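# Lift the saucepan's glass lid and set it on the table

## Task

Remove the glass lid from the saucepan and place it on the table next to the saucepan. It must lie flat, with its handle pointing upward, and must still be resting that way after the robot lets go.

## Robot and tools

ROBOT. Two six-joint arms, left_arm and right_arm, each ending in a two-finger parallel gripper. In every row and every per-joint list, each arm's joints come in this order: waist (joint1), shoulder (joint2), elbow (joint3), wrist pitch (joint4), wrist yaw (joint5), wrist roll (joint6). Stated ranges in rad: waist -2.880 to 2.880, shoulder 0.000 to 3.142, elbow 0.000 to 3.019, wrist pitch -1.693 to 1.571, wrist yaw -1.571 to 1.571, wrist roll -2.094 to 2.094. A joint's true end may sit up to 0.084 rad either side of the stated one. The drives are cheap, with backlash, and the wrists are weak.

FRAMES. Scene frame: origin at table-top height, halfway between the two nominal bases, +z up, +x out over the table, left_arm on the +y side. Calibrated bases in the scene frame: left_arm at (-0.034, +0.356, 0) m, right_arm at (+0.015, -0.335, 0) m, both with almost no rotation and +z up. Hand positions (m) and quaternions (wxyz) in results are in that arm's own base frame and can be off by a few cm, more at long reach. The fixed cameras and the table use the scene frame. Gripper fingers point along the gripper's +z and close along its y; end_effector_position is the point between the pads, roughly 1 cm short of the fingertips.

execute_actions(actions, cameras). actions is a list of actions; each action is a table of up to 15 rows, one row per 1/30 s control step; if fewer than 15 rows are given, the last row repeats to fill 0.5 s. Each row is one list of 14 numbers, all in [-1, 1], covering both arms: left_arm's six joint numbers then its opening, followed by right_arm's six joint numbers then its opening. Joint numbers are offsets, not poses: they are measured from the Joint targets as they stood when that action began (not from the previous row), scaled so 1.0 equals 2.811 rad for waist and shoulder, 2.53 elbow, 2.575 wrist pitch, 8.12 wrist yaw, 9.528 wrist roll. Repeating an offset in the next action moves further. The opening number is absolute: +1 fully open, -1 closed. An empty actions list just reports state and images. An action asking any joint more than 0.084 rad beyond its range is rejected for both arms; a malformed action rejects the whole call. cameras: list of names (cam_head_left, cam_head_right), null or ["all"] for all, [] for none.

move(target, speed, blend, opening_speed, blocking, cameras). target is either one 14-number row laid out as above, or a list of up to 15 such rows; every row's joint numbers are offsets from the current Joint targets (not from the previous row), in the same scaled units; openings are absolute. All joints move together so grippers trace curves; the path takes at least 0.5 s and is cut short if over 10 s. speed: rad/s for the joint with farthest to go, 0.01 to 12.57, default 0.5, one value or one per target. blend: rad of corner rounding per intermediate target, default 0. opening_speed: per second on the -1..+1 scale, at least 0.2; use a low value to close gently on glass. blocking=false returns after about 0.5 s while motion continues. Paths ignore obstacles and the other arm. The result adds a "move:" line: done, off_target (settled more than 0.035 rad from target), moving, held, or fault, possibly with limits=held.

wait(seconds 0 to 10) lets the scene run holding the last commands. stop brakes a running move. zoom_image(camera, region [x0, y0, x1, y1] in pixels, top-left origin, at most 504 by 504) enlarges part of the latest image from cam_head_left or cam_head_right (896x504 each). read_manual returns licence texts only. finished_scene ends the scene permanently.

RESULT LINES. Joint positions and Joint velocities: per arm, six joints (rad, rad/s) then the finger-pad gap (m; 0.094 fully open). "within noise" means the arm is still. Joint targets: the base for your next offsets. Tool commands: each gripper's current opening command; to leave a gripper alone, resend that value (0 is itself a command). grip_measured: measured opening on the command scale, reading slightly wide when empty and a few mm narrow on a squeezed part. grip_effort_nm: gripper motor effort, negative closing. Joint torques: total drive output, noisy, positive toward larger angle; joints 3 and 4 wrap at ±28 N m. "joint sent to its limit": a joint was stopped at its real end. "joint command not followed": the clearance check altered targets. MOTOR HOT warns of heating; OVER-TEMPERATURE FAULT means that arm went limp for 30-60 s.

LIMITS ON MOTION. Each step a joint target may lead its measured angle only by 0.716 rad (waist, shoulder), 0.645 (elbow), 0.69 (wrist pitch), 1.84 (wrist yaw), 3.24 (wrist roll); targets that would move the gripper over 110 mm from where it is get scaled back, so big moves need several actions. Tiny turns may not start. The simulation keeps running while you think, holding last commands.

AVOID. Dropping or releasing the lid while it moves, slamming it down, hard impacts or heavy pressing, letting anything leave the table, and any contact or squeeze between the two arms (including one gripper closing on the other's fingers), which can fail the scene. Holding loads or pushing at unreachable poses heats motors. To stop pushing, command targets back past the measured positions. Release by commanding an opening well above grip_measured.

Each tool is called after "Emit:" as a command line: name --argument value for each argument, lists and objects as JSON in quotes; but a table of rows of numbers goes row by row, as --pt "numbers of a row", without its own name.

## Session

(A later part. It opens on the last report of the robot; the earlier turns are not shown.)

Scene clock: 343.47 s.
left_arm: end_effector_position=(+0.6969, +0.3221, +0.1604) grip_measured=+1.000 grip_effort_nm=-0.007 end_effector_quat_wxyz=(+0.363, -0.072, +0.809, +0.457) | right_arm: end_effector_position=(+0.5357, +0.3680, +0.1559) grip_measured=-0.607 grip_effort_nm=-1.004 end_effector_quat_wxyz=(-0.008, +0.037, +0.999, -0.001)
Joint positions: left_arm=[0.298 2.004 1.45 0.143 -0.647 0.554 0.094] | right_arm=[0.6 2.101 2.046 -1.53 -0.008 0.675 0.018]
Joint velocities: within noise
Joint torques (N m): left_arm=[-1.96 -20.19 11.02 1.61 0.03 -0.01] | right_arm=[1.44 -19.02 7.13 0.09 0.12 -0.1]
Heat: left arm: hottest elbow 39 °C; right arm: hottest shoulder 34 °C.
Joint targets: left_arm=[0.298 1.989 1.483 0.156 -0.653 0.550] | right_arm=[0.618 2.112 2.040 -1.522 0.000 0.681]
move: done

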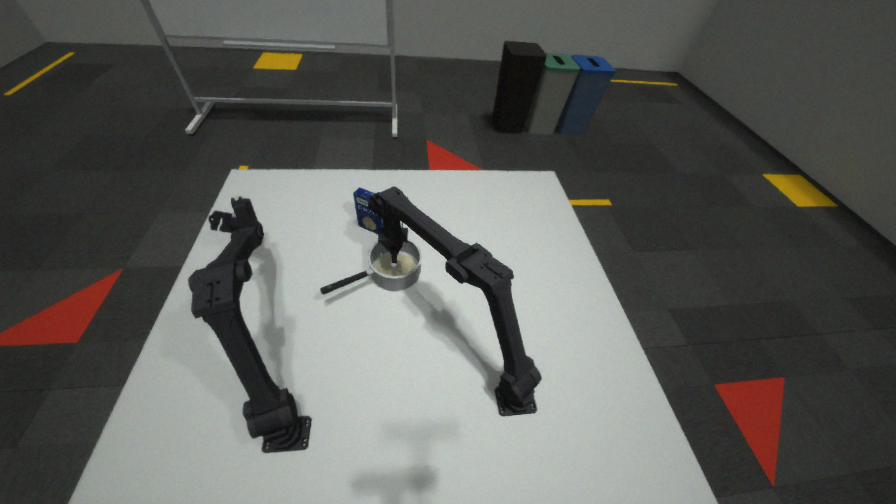

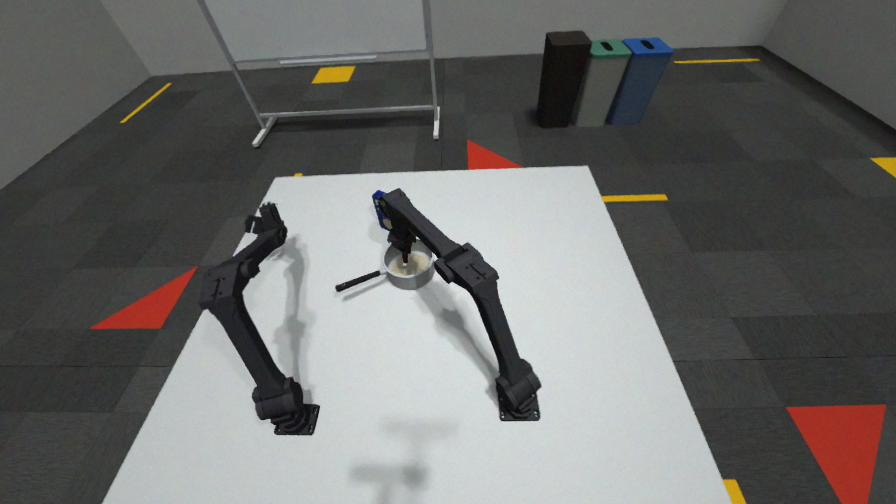

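Emit:
move --target '[0,0,0,0,0,0,1,0,-0.0132,0.0779,-0.0575,0,0,-0.95]' --speed 0.25

Emit:
zoom_image --camera "cam_head_left" --region '[330, 190, 460, 300]'

Scene clock: 368.60 s.
left_arm: end_effector_position=(+0.6969, +0.3221, +0.1604) grip_measured=+1.000 grip_effort_nm=-0.007 end_effector_quat_wxyz=(+0.363, -0.072, +0.809, +0.457) | right_arm: end_effector_position=(+0.5338, +0.3666, +0.1939) grip_measured=-0.607 grip_effort_nm=-1.009 end_effector_quat_wxyz=(-0.018, +0.037, +0.999, -0.008)
Joint positions: left_arm=[0.298 2.004 1.45 0.143 -0.647 0.554 0.094] | right_arm=[0.6 2.114 2.166 -1.661 -0.008 0.675 0.018]
Joint velocities: within noise
Joint torques (N m): left_arm=[-1.9 -20.19 11.02 1.61 0.03 -0.01] | right_arm=[1.61 -23.41 12.96 -0.39 0.1 -0.08]
Heat: left arm: hottest elbow 39 °C; right arm: hottest shoulder 34 °C.
Joint targets: left_arm=[0.298 1.989 1.483 0.156 -0.653 0.550] | right_arm=[0.618 2.075 2.237 -1.670 0.000 0.681]
move: off_target (right_arm); right_arm: the elbow is farthest, 0.071 rad from its target

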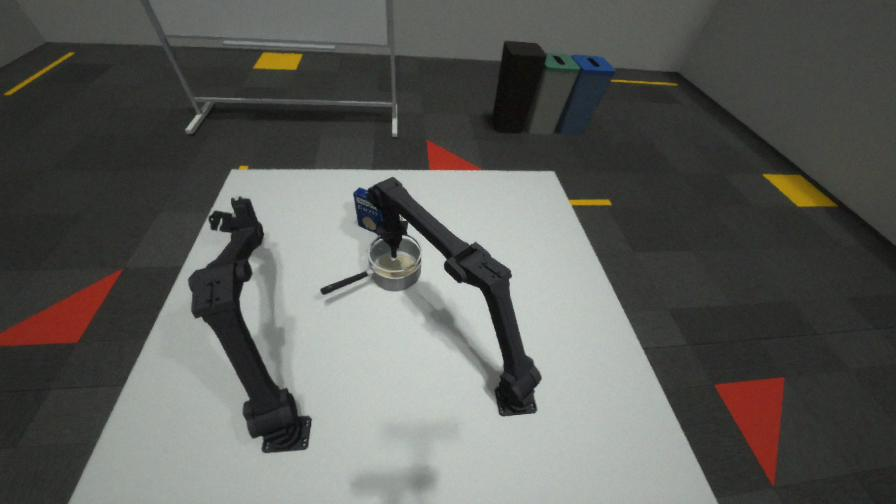

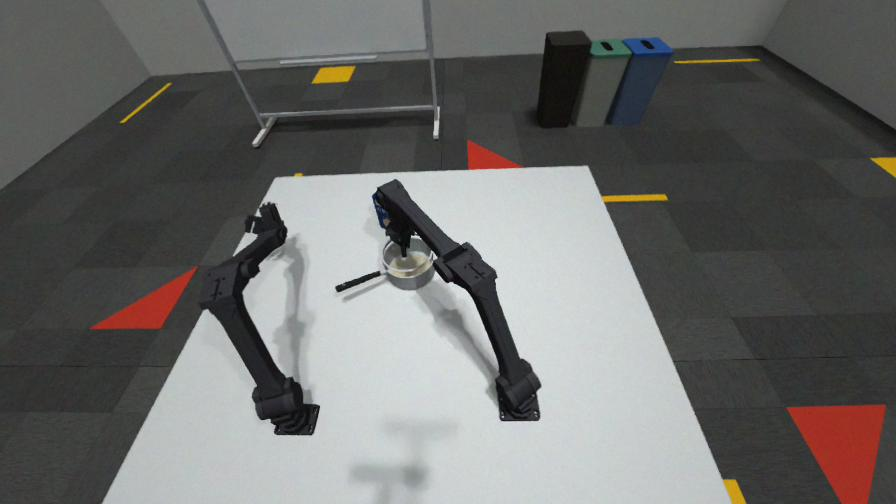

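Scaled by 3.877 from the camera's 896x504 image, which has a finer 1280x720 frame.

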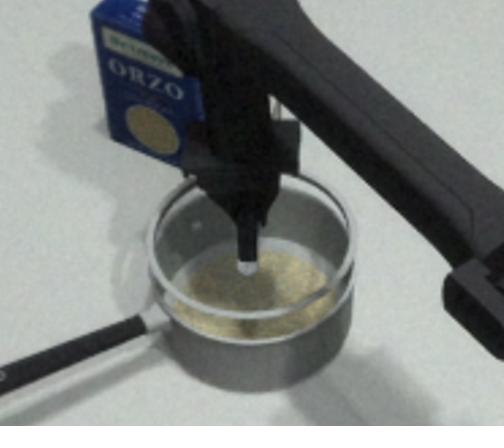

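Emit:
move --target '[0,0,0,0,0,0,1,-0.122,-0.1565,-0.2241,0.0544,0,0,-0.95]' --speed 0.35

Emit:
zoom_image --camera "cam_head_left" --region '[360, 180, 560, 340]'

Emit:
zoom_image --camera "cam_head_right" --region '[360, 180, 560, 340]'

Scene clock: 385.97 s.
left_arm: end_effector_position=(+0.6969, +0.3221, +0.1604) grip_measured=+1.000 grip_effort_nm=-0.012 end_effector_quat_wxyz=(+0.363, -0.072, +0.809, +0.457) | right_arm: end_effector_position=(+0.4915, +0.1392, +0.2428) grip_measured=-0.607 grip_effort_nm=-1.004 end_effector_quat_wxyz=(-0.003, +0.198, +0.980, +0.001)
Joint positions: left_arm=[0.298 2.004 1.45 0.143 -0.647 0.554 0.094] | right_arm=[0.275 1.678 1.649 -1.545 -0.005 0.675 0.018]
Joint velocities: within noise
Joint torques (N m): left_arm=[-1.9 -20.19 11 1.59 0.03 0] | right_arm=[-0.15 -18.26 9.1 0.35 0.04 -0.11]
Heat: left arm: hottest elbow 39 °C; right arm: hottest shoulder 35 °C.
Joint targets: left_arm=[0.298 1.989 1.483 0.156 -0.653 0.550] | right_arm=[0.275 1.635 1.670 -1.530 0.000 0.681]
move: off_target (right_arm); right_arm: the shoulder is farthest, 0.043 rad from its target

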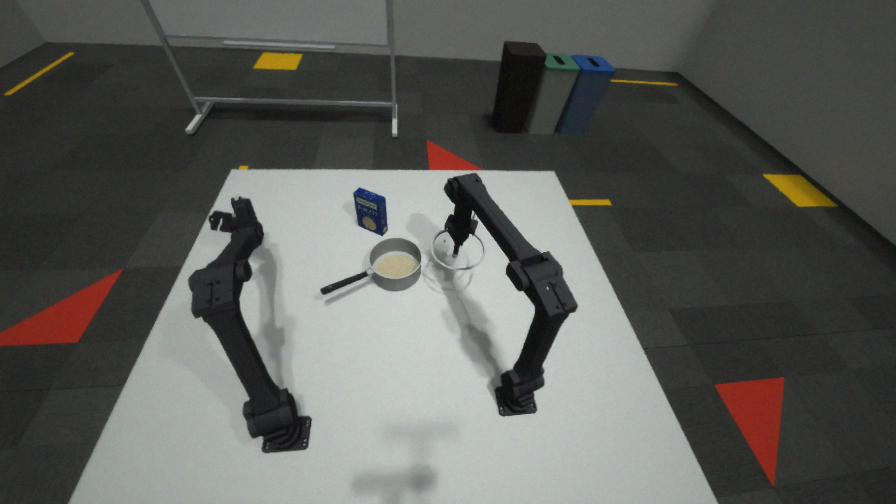

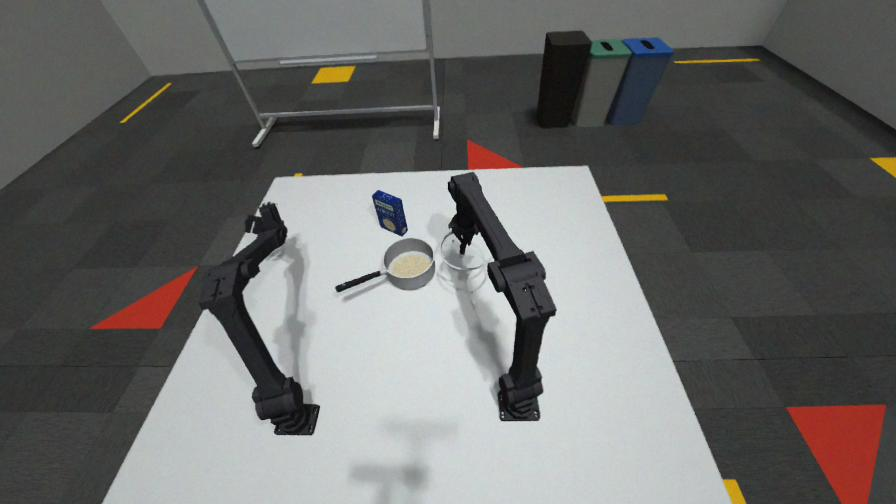

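Scaled by 2.520 from the camera's 896x504 image, which has a finer 1280x720 frame.

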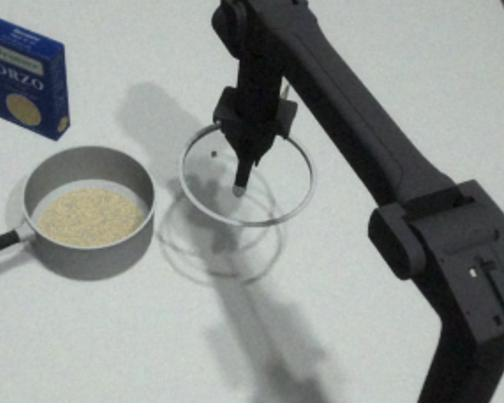

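Scaled by 2.520 from the camera's 896x504 image, which has a finer 1280x720 frame.

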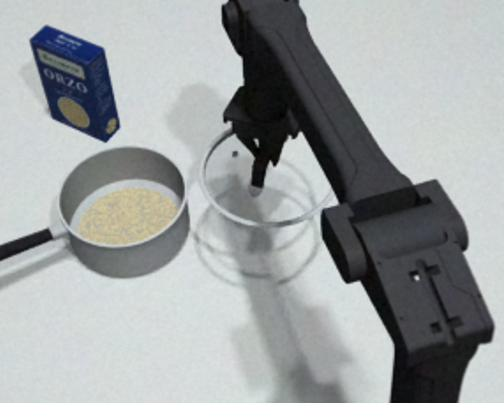

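Emit:
move --target '[0,0,0,0,0,0,1,-0.0125,0.0338,-0.1344,0.1495,0,0,-0.95]' --speed 0.3

Emit:
zoom_image --camera "cam_head_left" --region '[360, 180, 560, 340]'

Emit:
zoom_image --camera "cam_head_right" --region '[360, 180, 560, 340]'

Scene clock: 403.70 s.
left_arm: end_effector_position=(+0.6969, +0.3221, +0.1604) grip_measured=+1.000 grip_effort_nm=-0.012 end_effector_quat_wxyz=(+0.363, -0.072, +0.809, +0.457) | right_arm: end_effector_position=(+0.4770, +0.1264, +0.0800) grip_measured=-0.607 grip_effort_nm=-1.009 end_effector_quat_wxyz=(-0.016, +0.207, +0.978, -0.005)
Joint positions: left_arm=[0.298 2.004 1.45 0.143 -0.647 0.554 0.094] | right_arm=[0.258 1.753 1.307 -1.158 -0.005 0.675 0.018]
Joint velocities: within noise
Joint torques (N m): left_arm=[-1.9 -20.07 11 1.61 0.03 -0.01] | right_arm=[-1.44 -16.44 8.51 0.42 0.02 -0.1]
Heat: left arm: hottest elbow 39 °C; right arm: hottest shoulder 35 °C.
Joint targets: left_arm=[0.298 1.989 1.483 0.156 -0.653 0.550] | right_arm=[0.240 1.730 1.330 -1.145 0.000 0.681]
move: done

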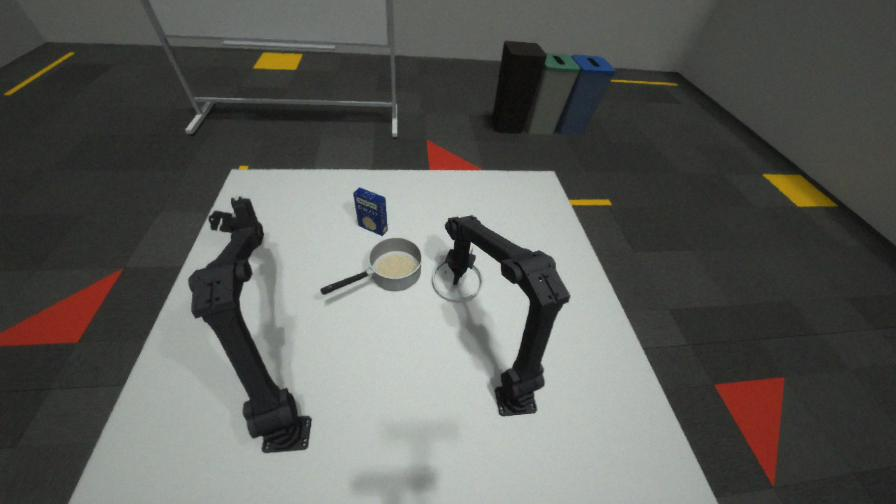

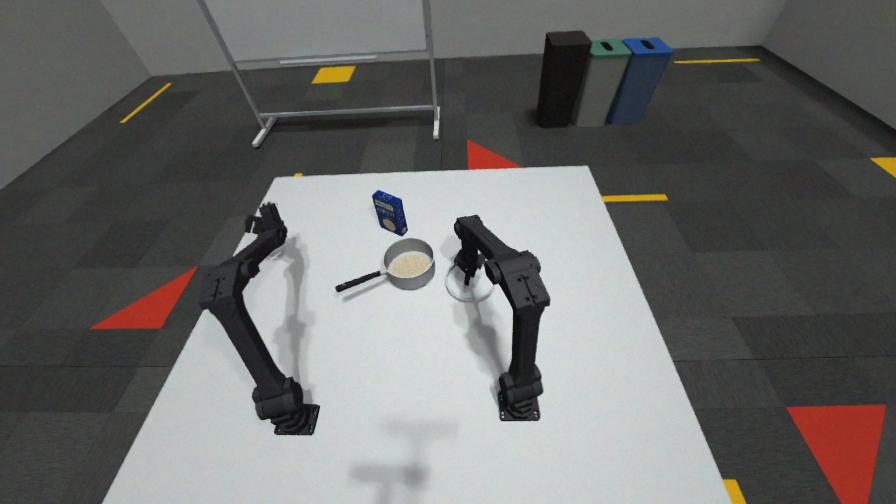

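Scaled by 2.520 from the camera's 896x504 image, which has a finer 1280x720 frame.

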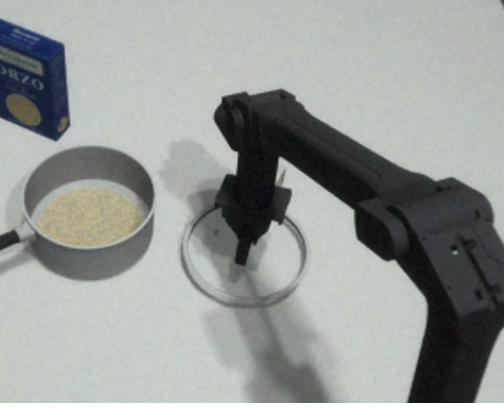

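Scaled by 2.520 from the camera's 896x504 image, which has a finer 1280x720 frame.

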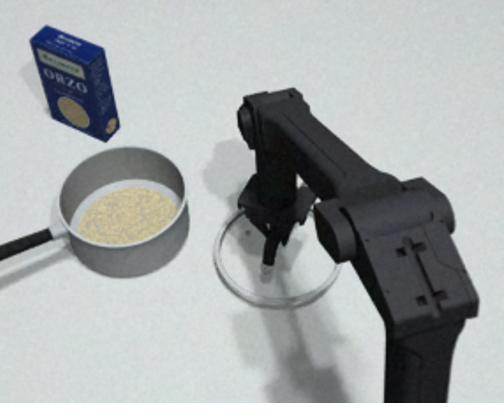

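Emit:
move --target '[0,0,0,0,0,0,1,0,0.005,-0.0066,0.0118,0,0,-0.95]' --speed 0.1

Emit:
zoom_image --camera "cam_head_left" --region '[420, 220, 500, 320]'

Scene clock: 411.63 s.
left_arm: end_effector_position=(+0.6969, +0.3221, +0.1604) grip_measured=+1.000 grip_effort_nm=-0.012 end_effector_quat_wxyz=(+0.363, -0.072, +0.809, +0.457) | right_arm: end_effector_position=(+0.4793, +0.1271, +0.0733) grip_measured=-0.607 grip_effort_nm=-1.009 end_effector_quat_wxyz=(-0.011, +0.207, +0.978, -0.003)
Joint positions: left_arm=[0.298 2.004 1.45 0.143 -0.647 0.554 0.094] | right_arm=[0.258 1.759 1.296 -1.129 -0.005 0.675 0.018]
Joint velocities: within noise
Joint torques (N m): left_arm=[-1.9 -20.13 11 1.57 0.03 -0.01] | right_arm=[-0.91 -15.5 7.95 0.25 0.03 -0.09]
Heat: left arm: hottest elbow 39 °C; right arm: hottest shoulder 35 °C.
Joint targets: left_arm=[0.298 1.989 1.483 0.156 -0.653 0.550] | right_arm=[0.240 1.744 1.313 -1.115 0.000 0.681]
move: done

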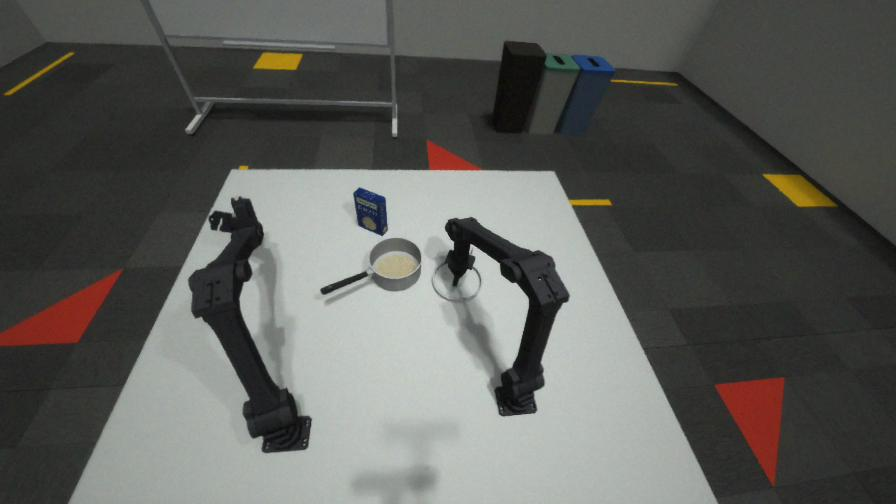

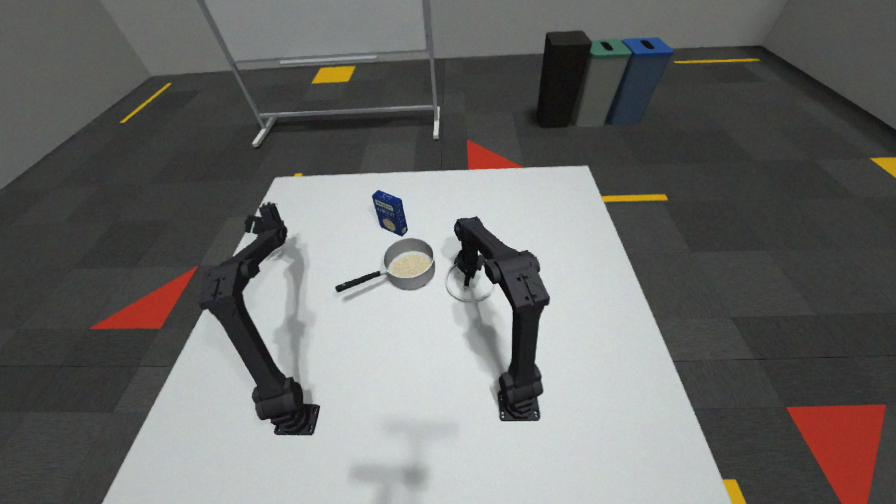

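Scaled by 5.040 from the camera's 896x504 image, which has a finer 1280x720 frame.

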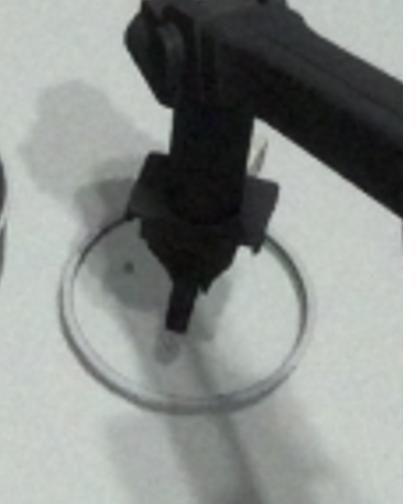

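Emit:
move --target '[0,0,0,0,0,0,1,0,0.0045,-0.006,0.0106,0,0,-0.95]' --speed 0.1

Emit:
zoom_image --camera "cam_head_left" --region '[420, 220, 500, 320]'

Emit:
zoom_image --camera "cam_head_right" --region '[430, 220, 510, 320]'

Scene clock: 418.47 s.
left_arm: end_effector_position=(+0.6969, +0.3221, +0.1604) grip_measured=+1.000 grip_effort_nm=-0.007 end_effector_quat_wxyz=(+0.363, -0.072, +0.809, +0.457) | right_arm: end_effector_position=(+0.4789, +0.1269, +0.0622) grip_measured=-0.607 grip_effort_nm=-1.009 end_effector_quat_wxyz=(-0.011, +0.207, +0.978, -0.003)
Joint positions: left_arm=[0.298 2.004 1.45 0.143 -0.647 0.554 0.094] | right_arm=[0.258 1.771 1.281 -1.102 -0.005 0.675 0.018]
Joint velocities: within noise
Joint torques (N m): left_arm=[-1.9 -20.19 11 1.61 0.03 -0.01] | right_arm=[-0.62 -15.21 7.79 0.31 0.01 -0.08]
Heat: left arm: hottest elbow 39 °C; right arm: hottest shoulder 35 °C.
Joint targets: left_arm=[0.298 1.989 1.483 0.156 -0.653 0.550] | right_arm=[0.240 1.756 1.298 -1.088 0.000 0.681]
move: done

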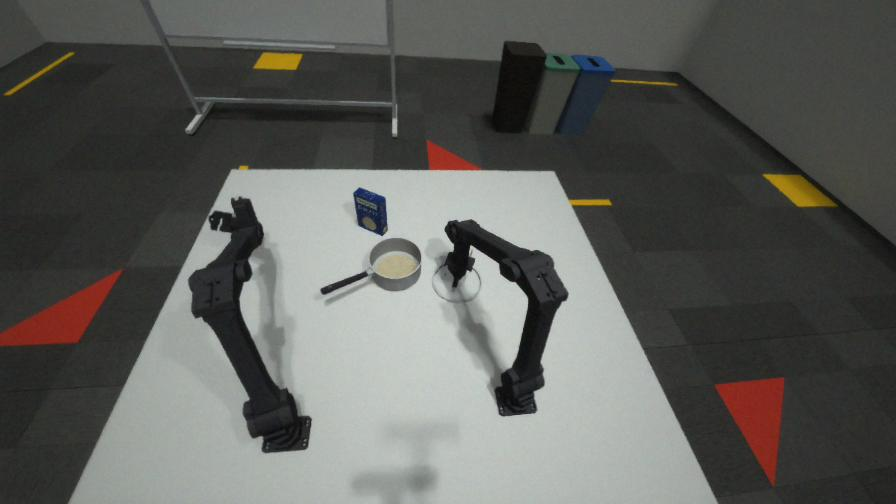

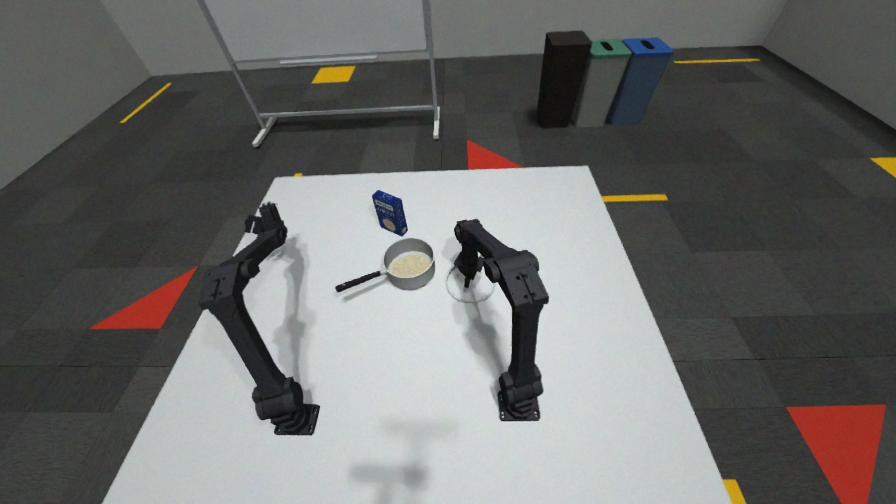

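Scaled by 5.040 from the camera's 896x504 image, which has a finer 1280x720 frame.

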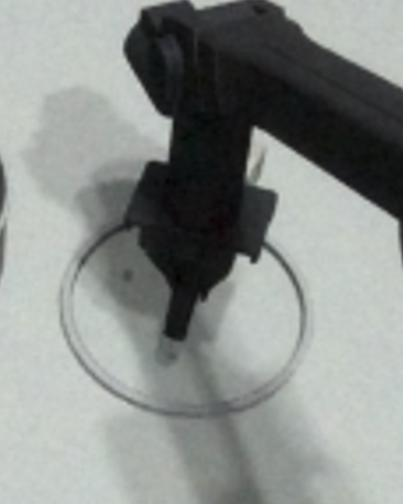

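Scaled by 5.040 from the camera's 896x504 image, which has a finer 1280x720 frame.

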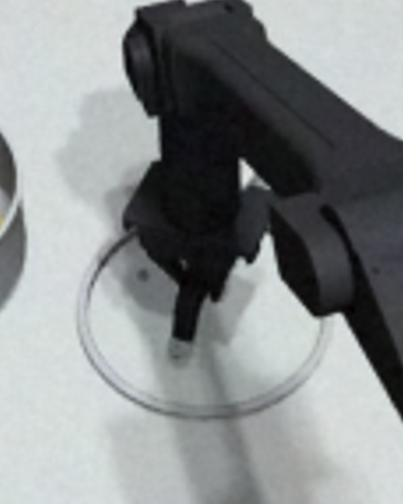

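Emit:
move --target '[0,0,0,0,0,0,1,0,0.003,-0.004,0.007,0,0,-0.95]' --speed 0.1

Emit:
zoom_image --camera "cam_head_left" --region '[420, 220, 500, 320]'

Scene clock: 423.93 s.
left_arm: end_effector_position=(+0.6969, +0.3221, +0.1604) grip_measured=+1.000 grip_effort_nm=-0.012 end_effector_quat_wxyz=(+0.363, -0.072, +0.809, +0.457) | right_arm: end_effector_position=(+0.4805, +0.1274, +0.0611) grip_measured=-0.607 grip_effort_nm=-1.004 end_effector_quat_wxyz=(-0.007, +0.207, +0.978, -0.001)
Joint positions: left_arm=[0.298 2.004 1.45 0.143 -0.647 0.554 0.094] | right_arm=[0.258 1.771 1.278 -1.089 -0.005 0.675 0.018]
Joint velocities: within noise
Joint torques (N m): left_arm=[-1.9 -20.07 11 1.61 0.03 -0.01] | right_arm=[-0.97 -14.8 7.36 0.39 0.04 -0.1]
Heat: left arm: hottest elbow 39 °C; right arm: hottest shoulder 34 °C.
Joint targets: left_arm=[0.298 1.989 1.483 0.156 -0.653 0.550] | right_arm=[0.240 1.765 1.288 -1.070 0.000 0.681]
move: done

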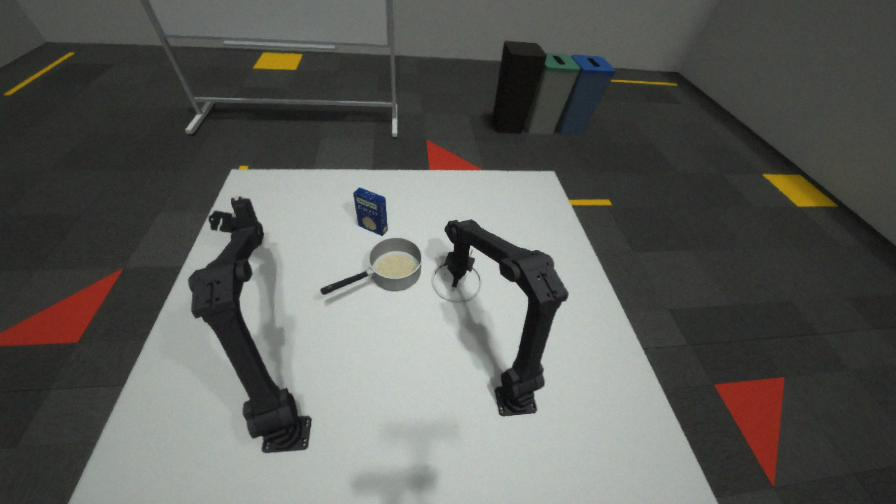

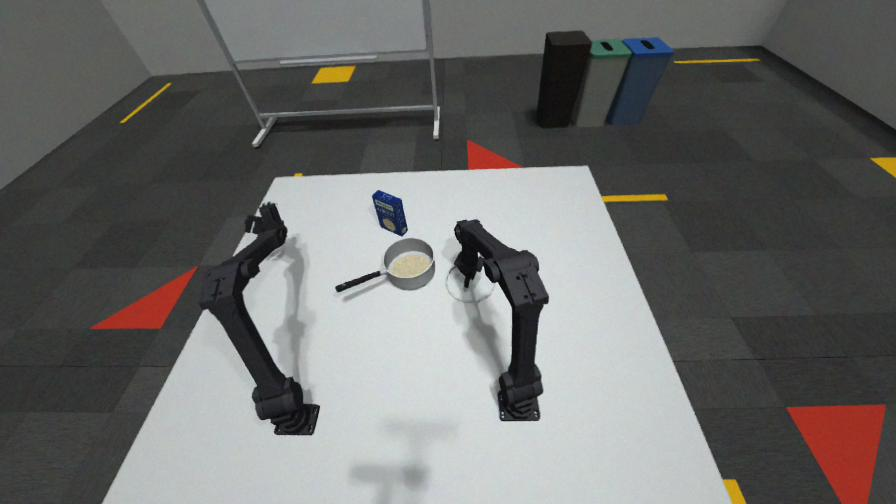

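Scaled by 5.040 from the camera's 896x504 image, which has a finer 1280x720 frame.

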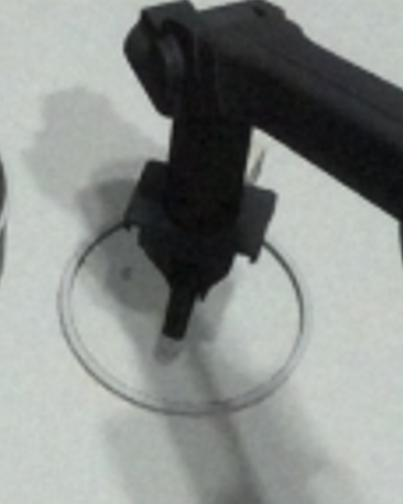

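Emit:
move --target '[0,0,0,0,0,0,1,0,0.003,-0.004,0.004,0,0,-0.95]' --speed 0.1

Emit:
zoom_image --camera "cam_head_left" --region '[420, 220, 500, 320]'

Scene clock: 430.80 s.
left_arm: end_effector_position=(+0.6969, +0.3221, +0.1604) grip_measured=+1.000 grip_effort_nm=-0.007 end_effector_quat_wxyz=(+0.363, -0.072, +0.809, +0.457) | right_arm: end_effector_position=(+0.4800, +0.1272, +0.0601) grip_measured=-0.607 grip_effort_nm=-1.009 end_effector_quat_wxyz=(-0.007, +0.207, +0.978, -0.001)
Joint positions: left_arm=[0.298 2.004 1.45 0.143 -0.647 0.554 0.094] | right_arm=[0.258 1.771 1.274 -1.086 -0.005 0.675 0.018]
Joint velocities: within noise
Joint torques (N m): left_arm=[-1.9 -20.13 10.97 1.62 0.02 -0.02] | right_arm=[-0.5 -13.98 6.69 0.9 0.05 -0.09]
Heat: left arm: hottest elbow 39 °C; right arm: hottest shoulder 34 °C.
Joint targets: left_arm=[0.298 1.989 1.483 0.156 -0.653 0.550] | right_arm=[0.240 1.773 1.278 -1.059 0.000 0.681]
move: done

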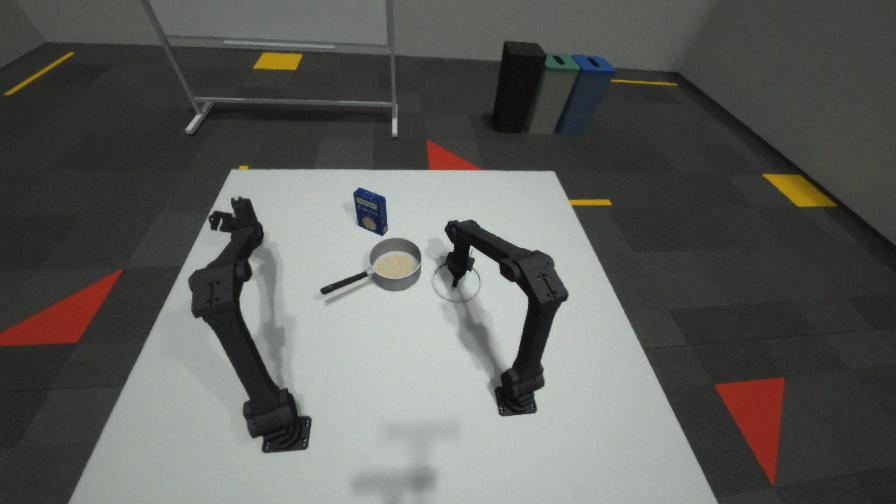

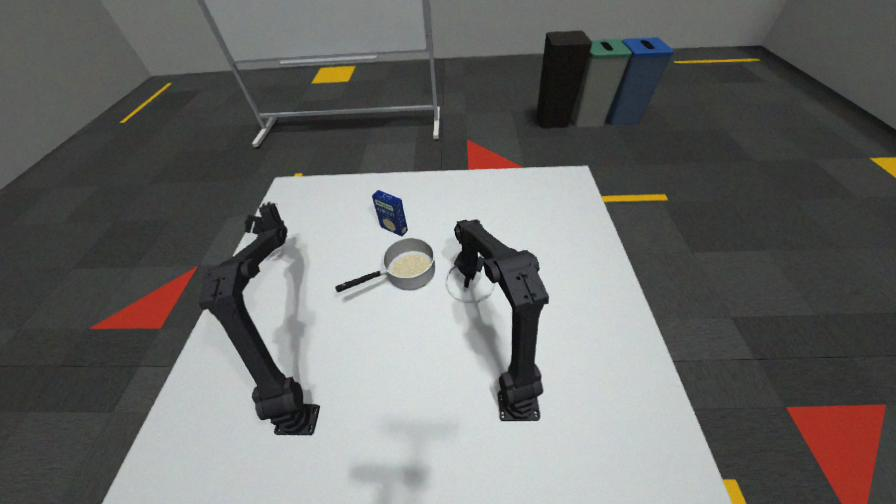

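Scaled by 5.040 from the camera's 896x504 image, which has a finer 1280x720 frame.

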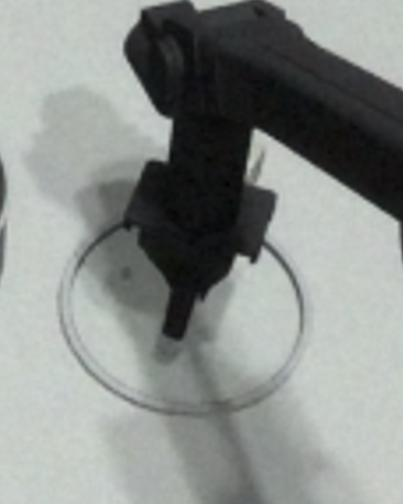

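Emit:
move --target '[0,0,0,0,0,0,1,0,0,0,0,0,0,0.2]' --opening_speed 0.8

Emit:
zoom_image --camera "cam_head_left" --region '[420, 220, 500, 320]'

Scene clock: 437.57 s.
left_arm: end_effector_position=(+0.6969, +0.3221, +0.1604) grip_measured=+1.000 grip_effort_nm=-0.012 end_effector_quat_wxyz=(+0.363, -0.072, +0.809, +0.457) | right_arm: end_effector_position=(+0.4822, +0.1278, +0.0601) grip_measured=+0.198 grip_effort_nm=0.120 end_effector_quat_wxyz=(-0.003, +0.207, +0.978, +0.001)
Joint positions: left_arm=[0.298 2.004 1.45 0.143 -0.647 0.554 0.094] | right_arm=[0.258 1.771 1.274 -1.077 -0.005 0.675 0.056]
Joint velocities: within noise
Joint torques (N m): left_arm=[-1.9 -20.19 11 1.58 0.03 -0.01] | right_arm=[-1.38 -14.21 6.68 0.32 0.03 -0.07]
Heat: left arm: hottest elbow 39 °C; right arm: hottest shoulder 34 °C.
Joint targets: left_arm=[0.298 1.989 1.483 0.156 -0.653 0.550] | right_arm=[0.240 1.773 1.278 -1.059 0.000 0.681]
move: done

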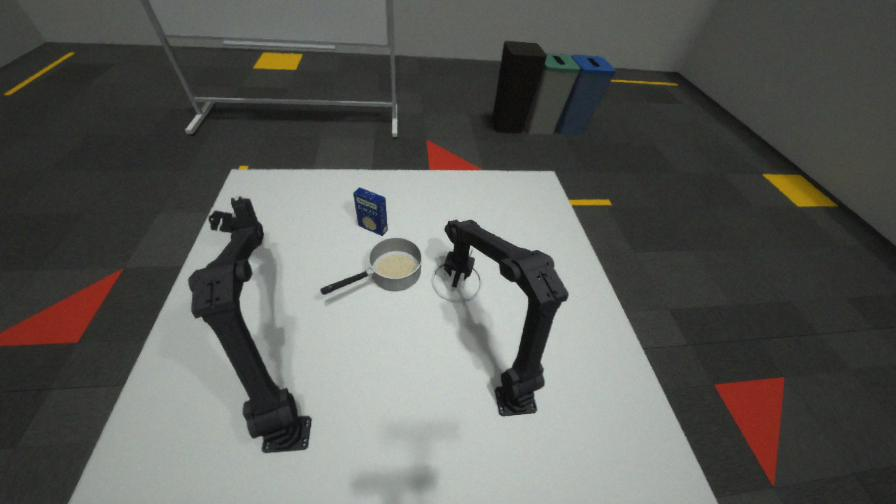

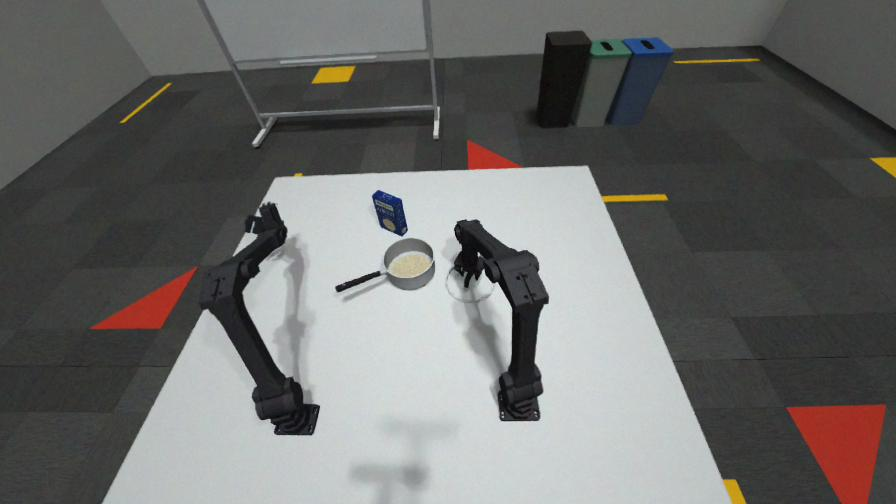

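Scaled by 5.040 from the camera's 896x504 image, which has a finer 1280x720 frame.

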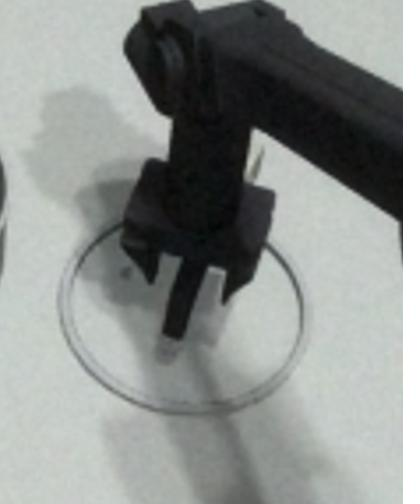

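Emit:
move --target '[0,0,0,0,0,0,1,0,-0.029,0.0613,-0.0932,0,0,0.2]' --speed 0.3

Emit:
zoom_image --camera "cam_head_left" --region '[400, 200, 510, 320]'

Scene clock: 445.67 s.
left_arm: end_effector_position=(+0.6969, +0.3221, +0.1604) grip_measured=+1.000 grip_effort_nm=-0.012 end_effector_quat_wxyz=(+0.363, -0.072, +0.809, +0.457) | right_arm: end_effector_position=(+0.4751, +0.1259, +0.1314) grip_measured=+0.198 grip_effort_nm=0.125 end_effector_quat_wxyz=(-0.020, +0.207, +0.978, -0.008)
Joint positions: left_arm=[0.298 2.004 1.45 0.143 -0.647 0.554 0.094] | right_arm=[0.258 1.704 1.385 -1.295 -0.005 0.675 0.056]
Joint velocities: within noise
Joint torques (N m): left_arm=[-1.96 -20.19 11.02 1.58 0.03 -0.01] | right_arm=[-0.44 -15.27 10.77 -0.46 0.04 -0.11]
Heat: left arm: hottest elbow 39 °C; right arm: hottest shoulder 34 °C.
Joint targets: left_arm=[0.298 1.989 1.483 0.156 -0.653 0.550] | right_arm=[0.240 1.692 1.433 -1.299 0.000 0.681]
move: off_target (right_arm); right_arm: the elbow is farthest, 0.048 rad from its target

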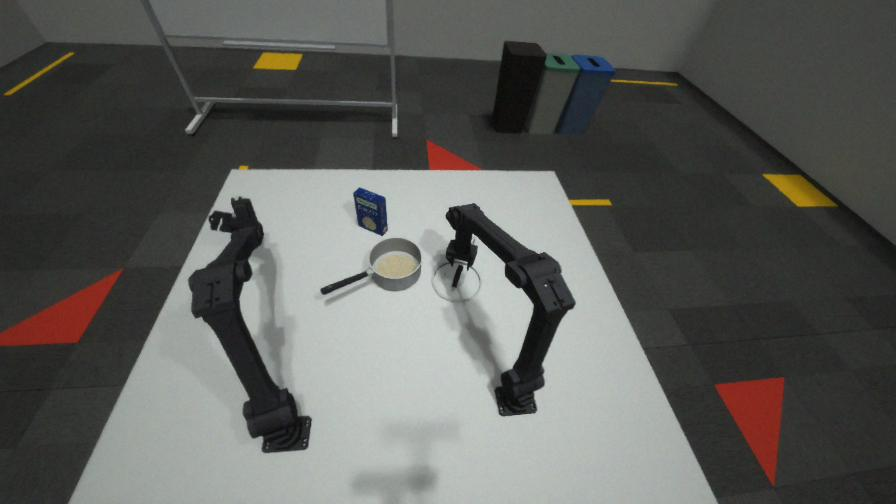

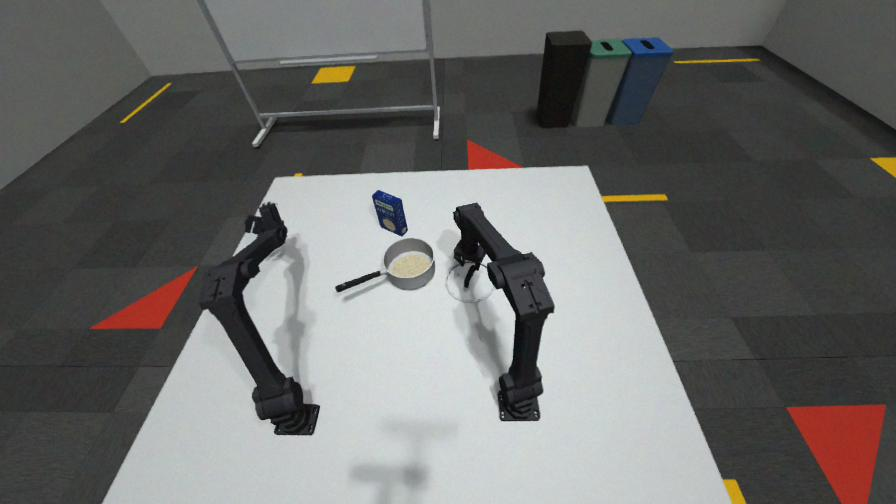

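Scaled by 4.200 from the camera's 896x504 image, which has a finer 1280x720 frame.

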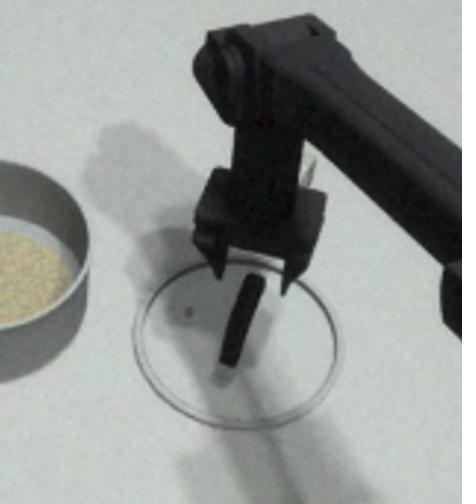

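Lid is flat on the table with its handle up, and the gripper has released it.

Emit:
finished_scene

The scene is finished: the task was done.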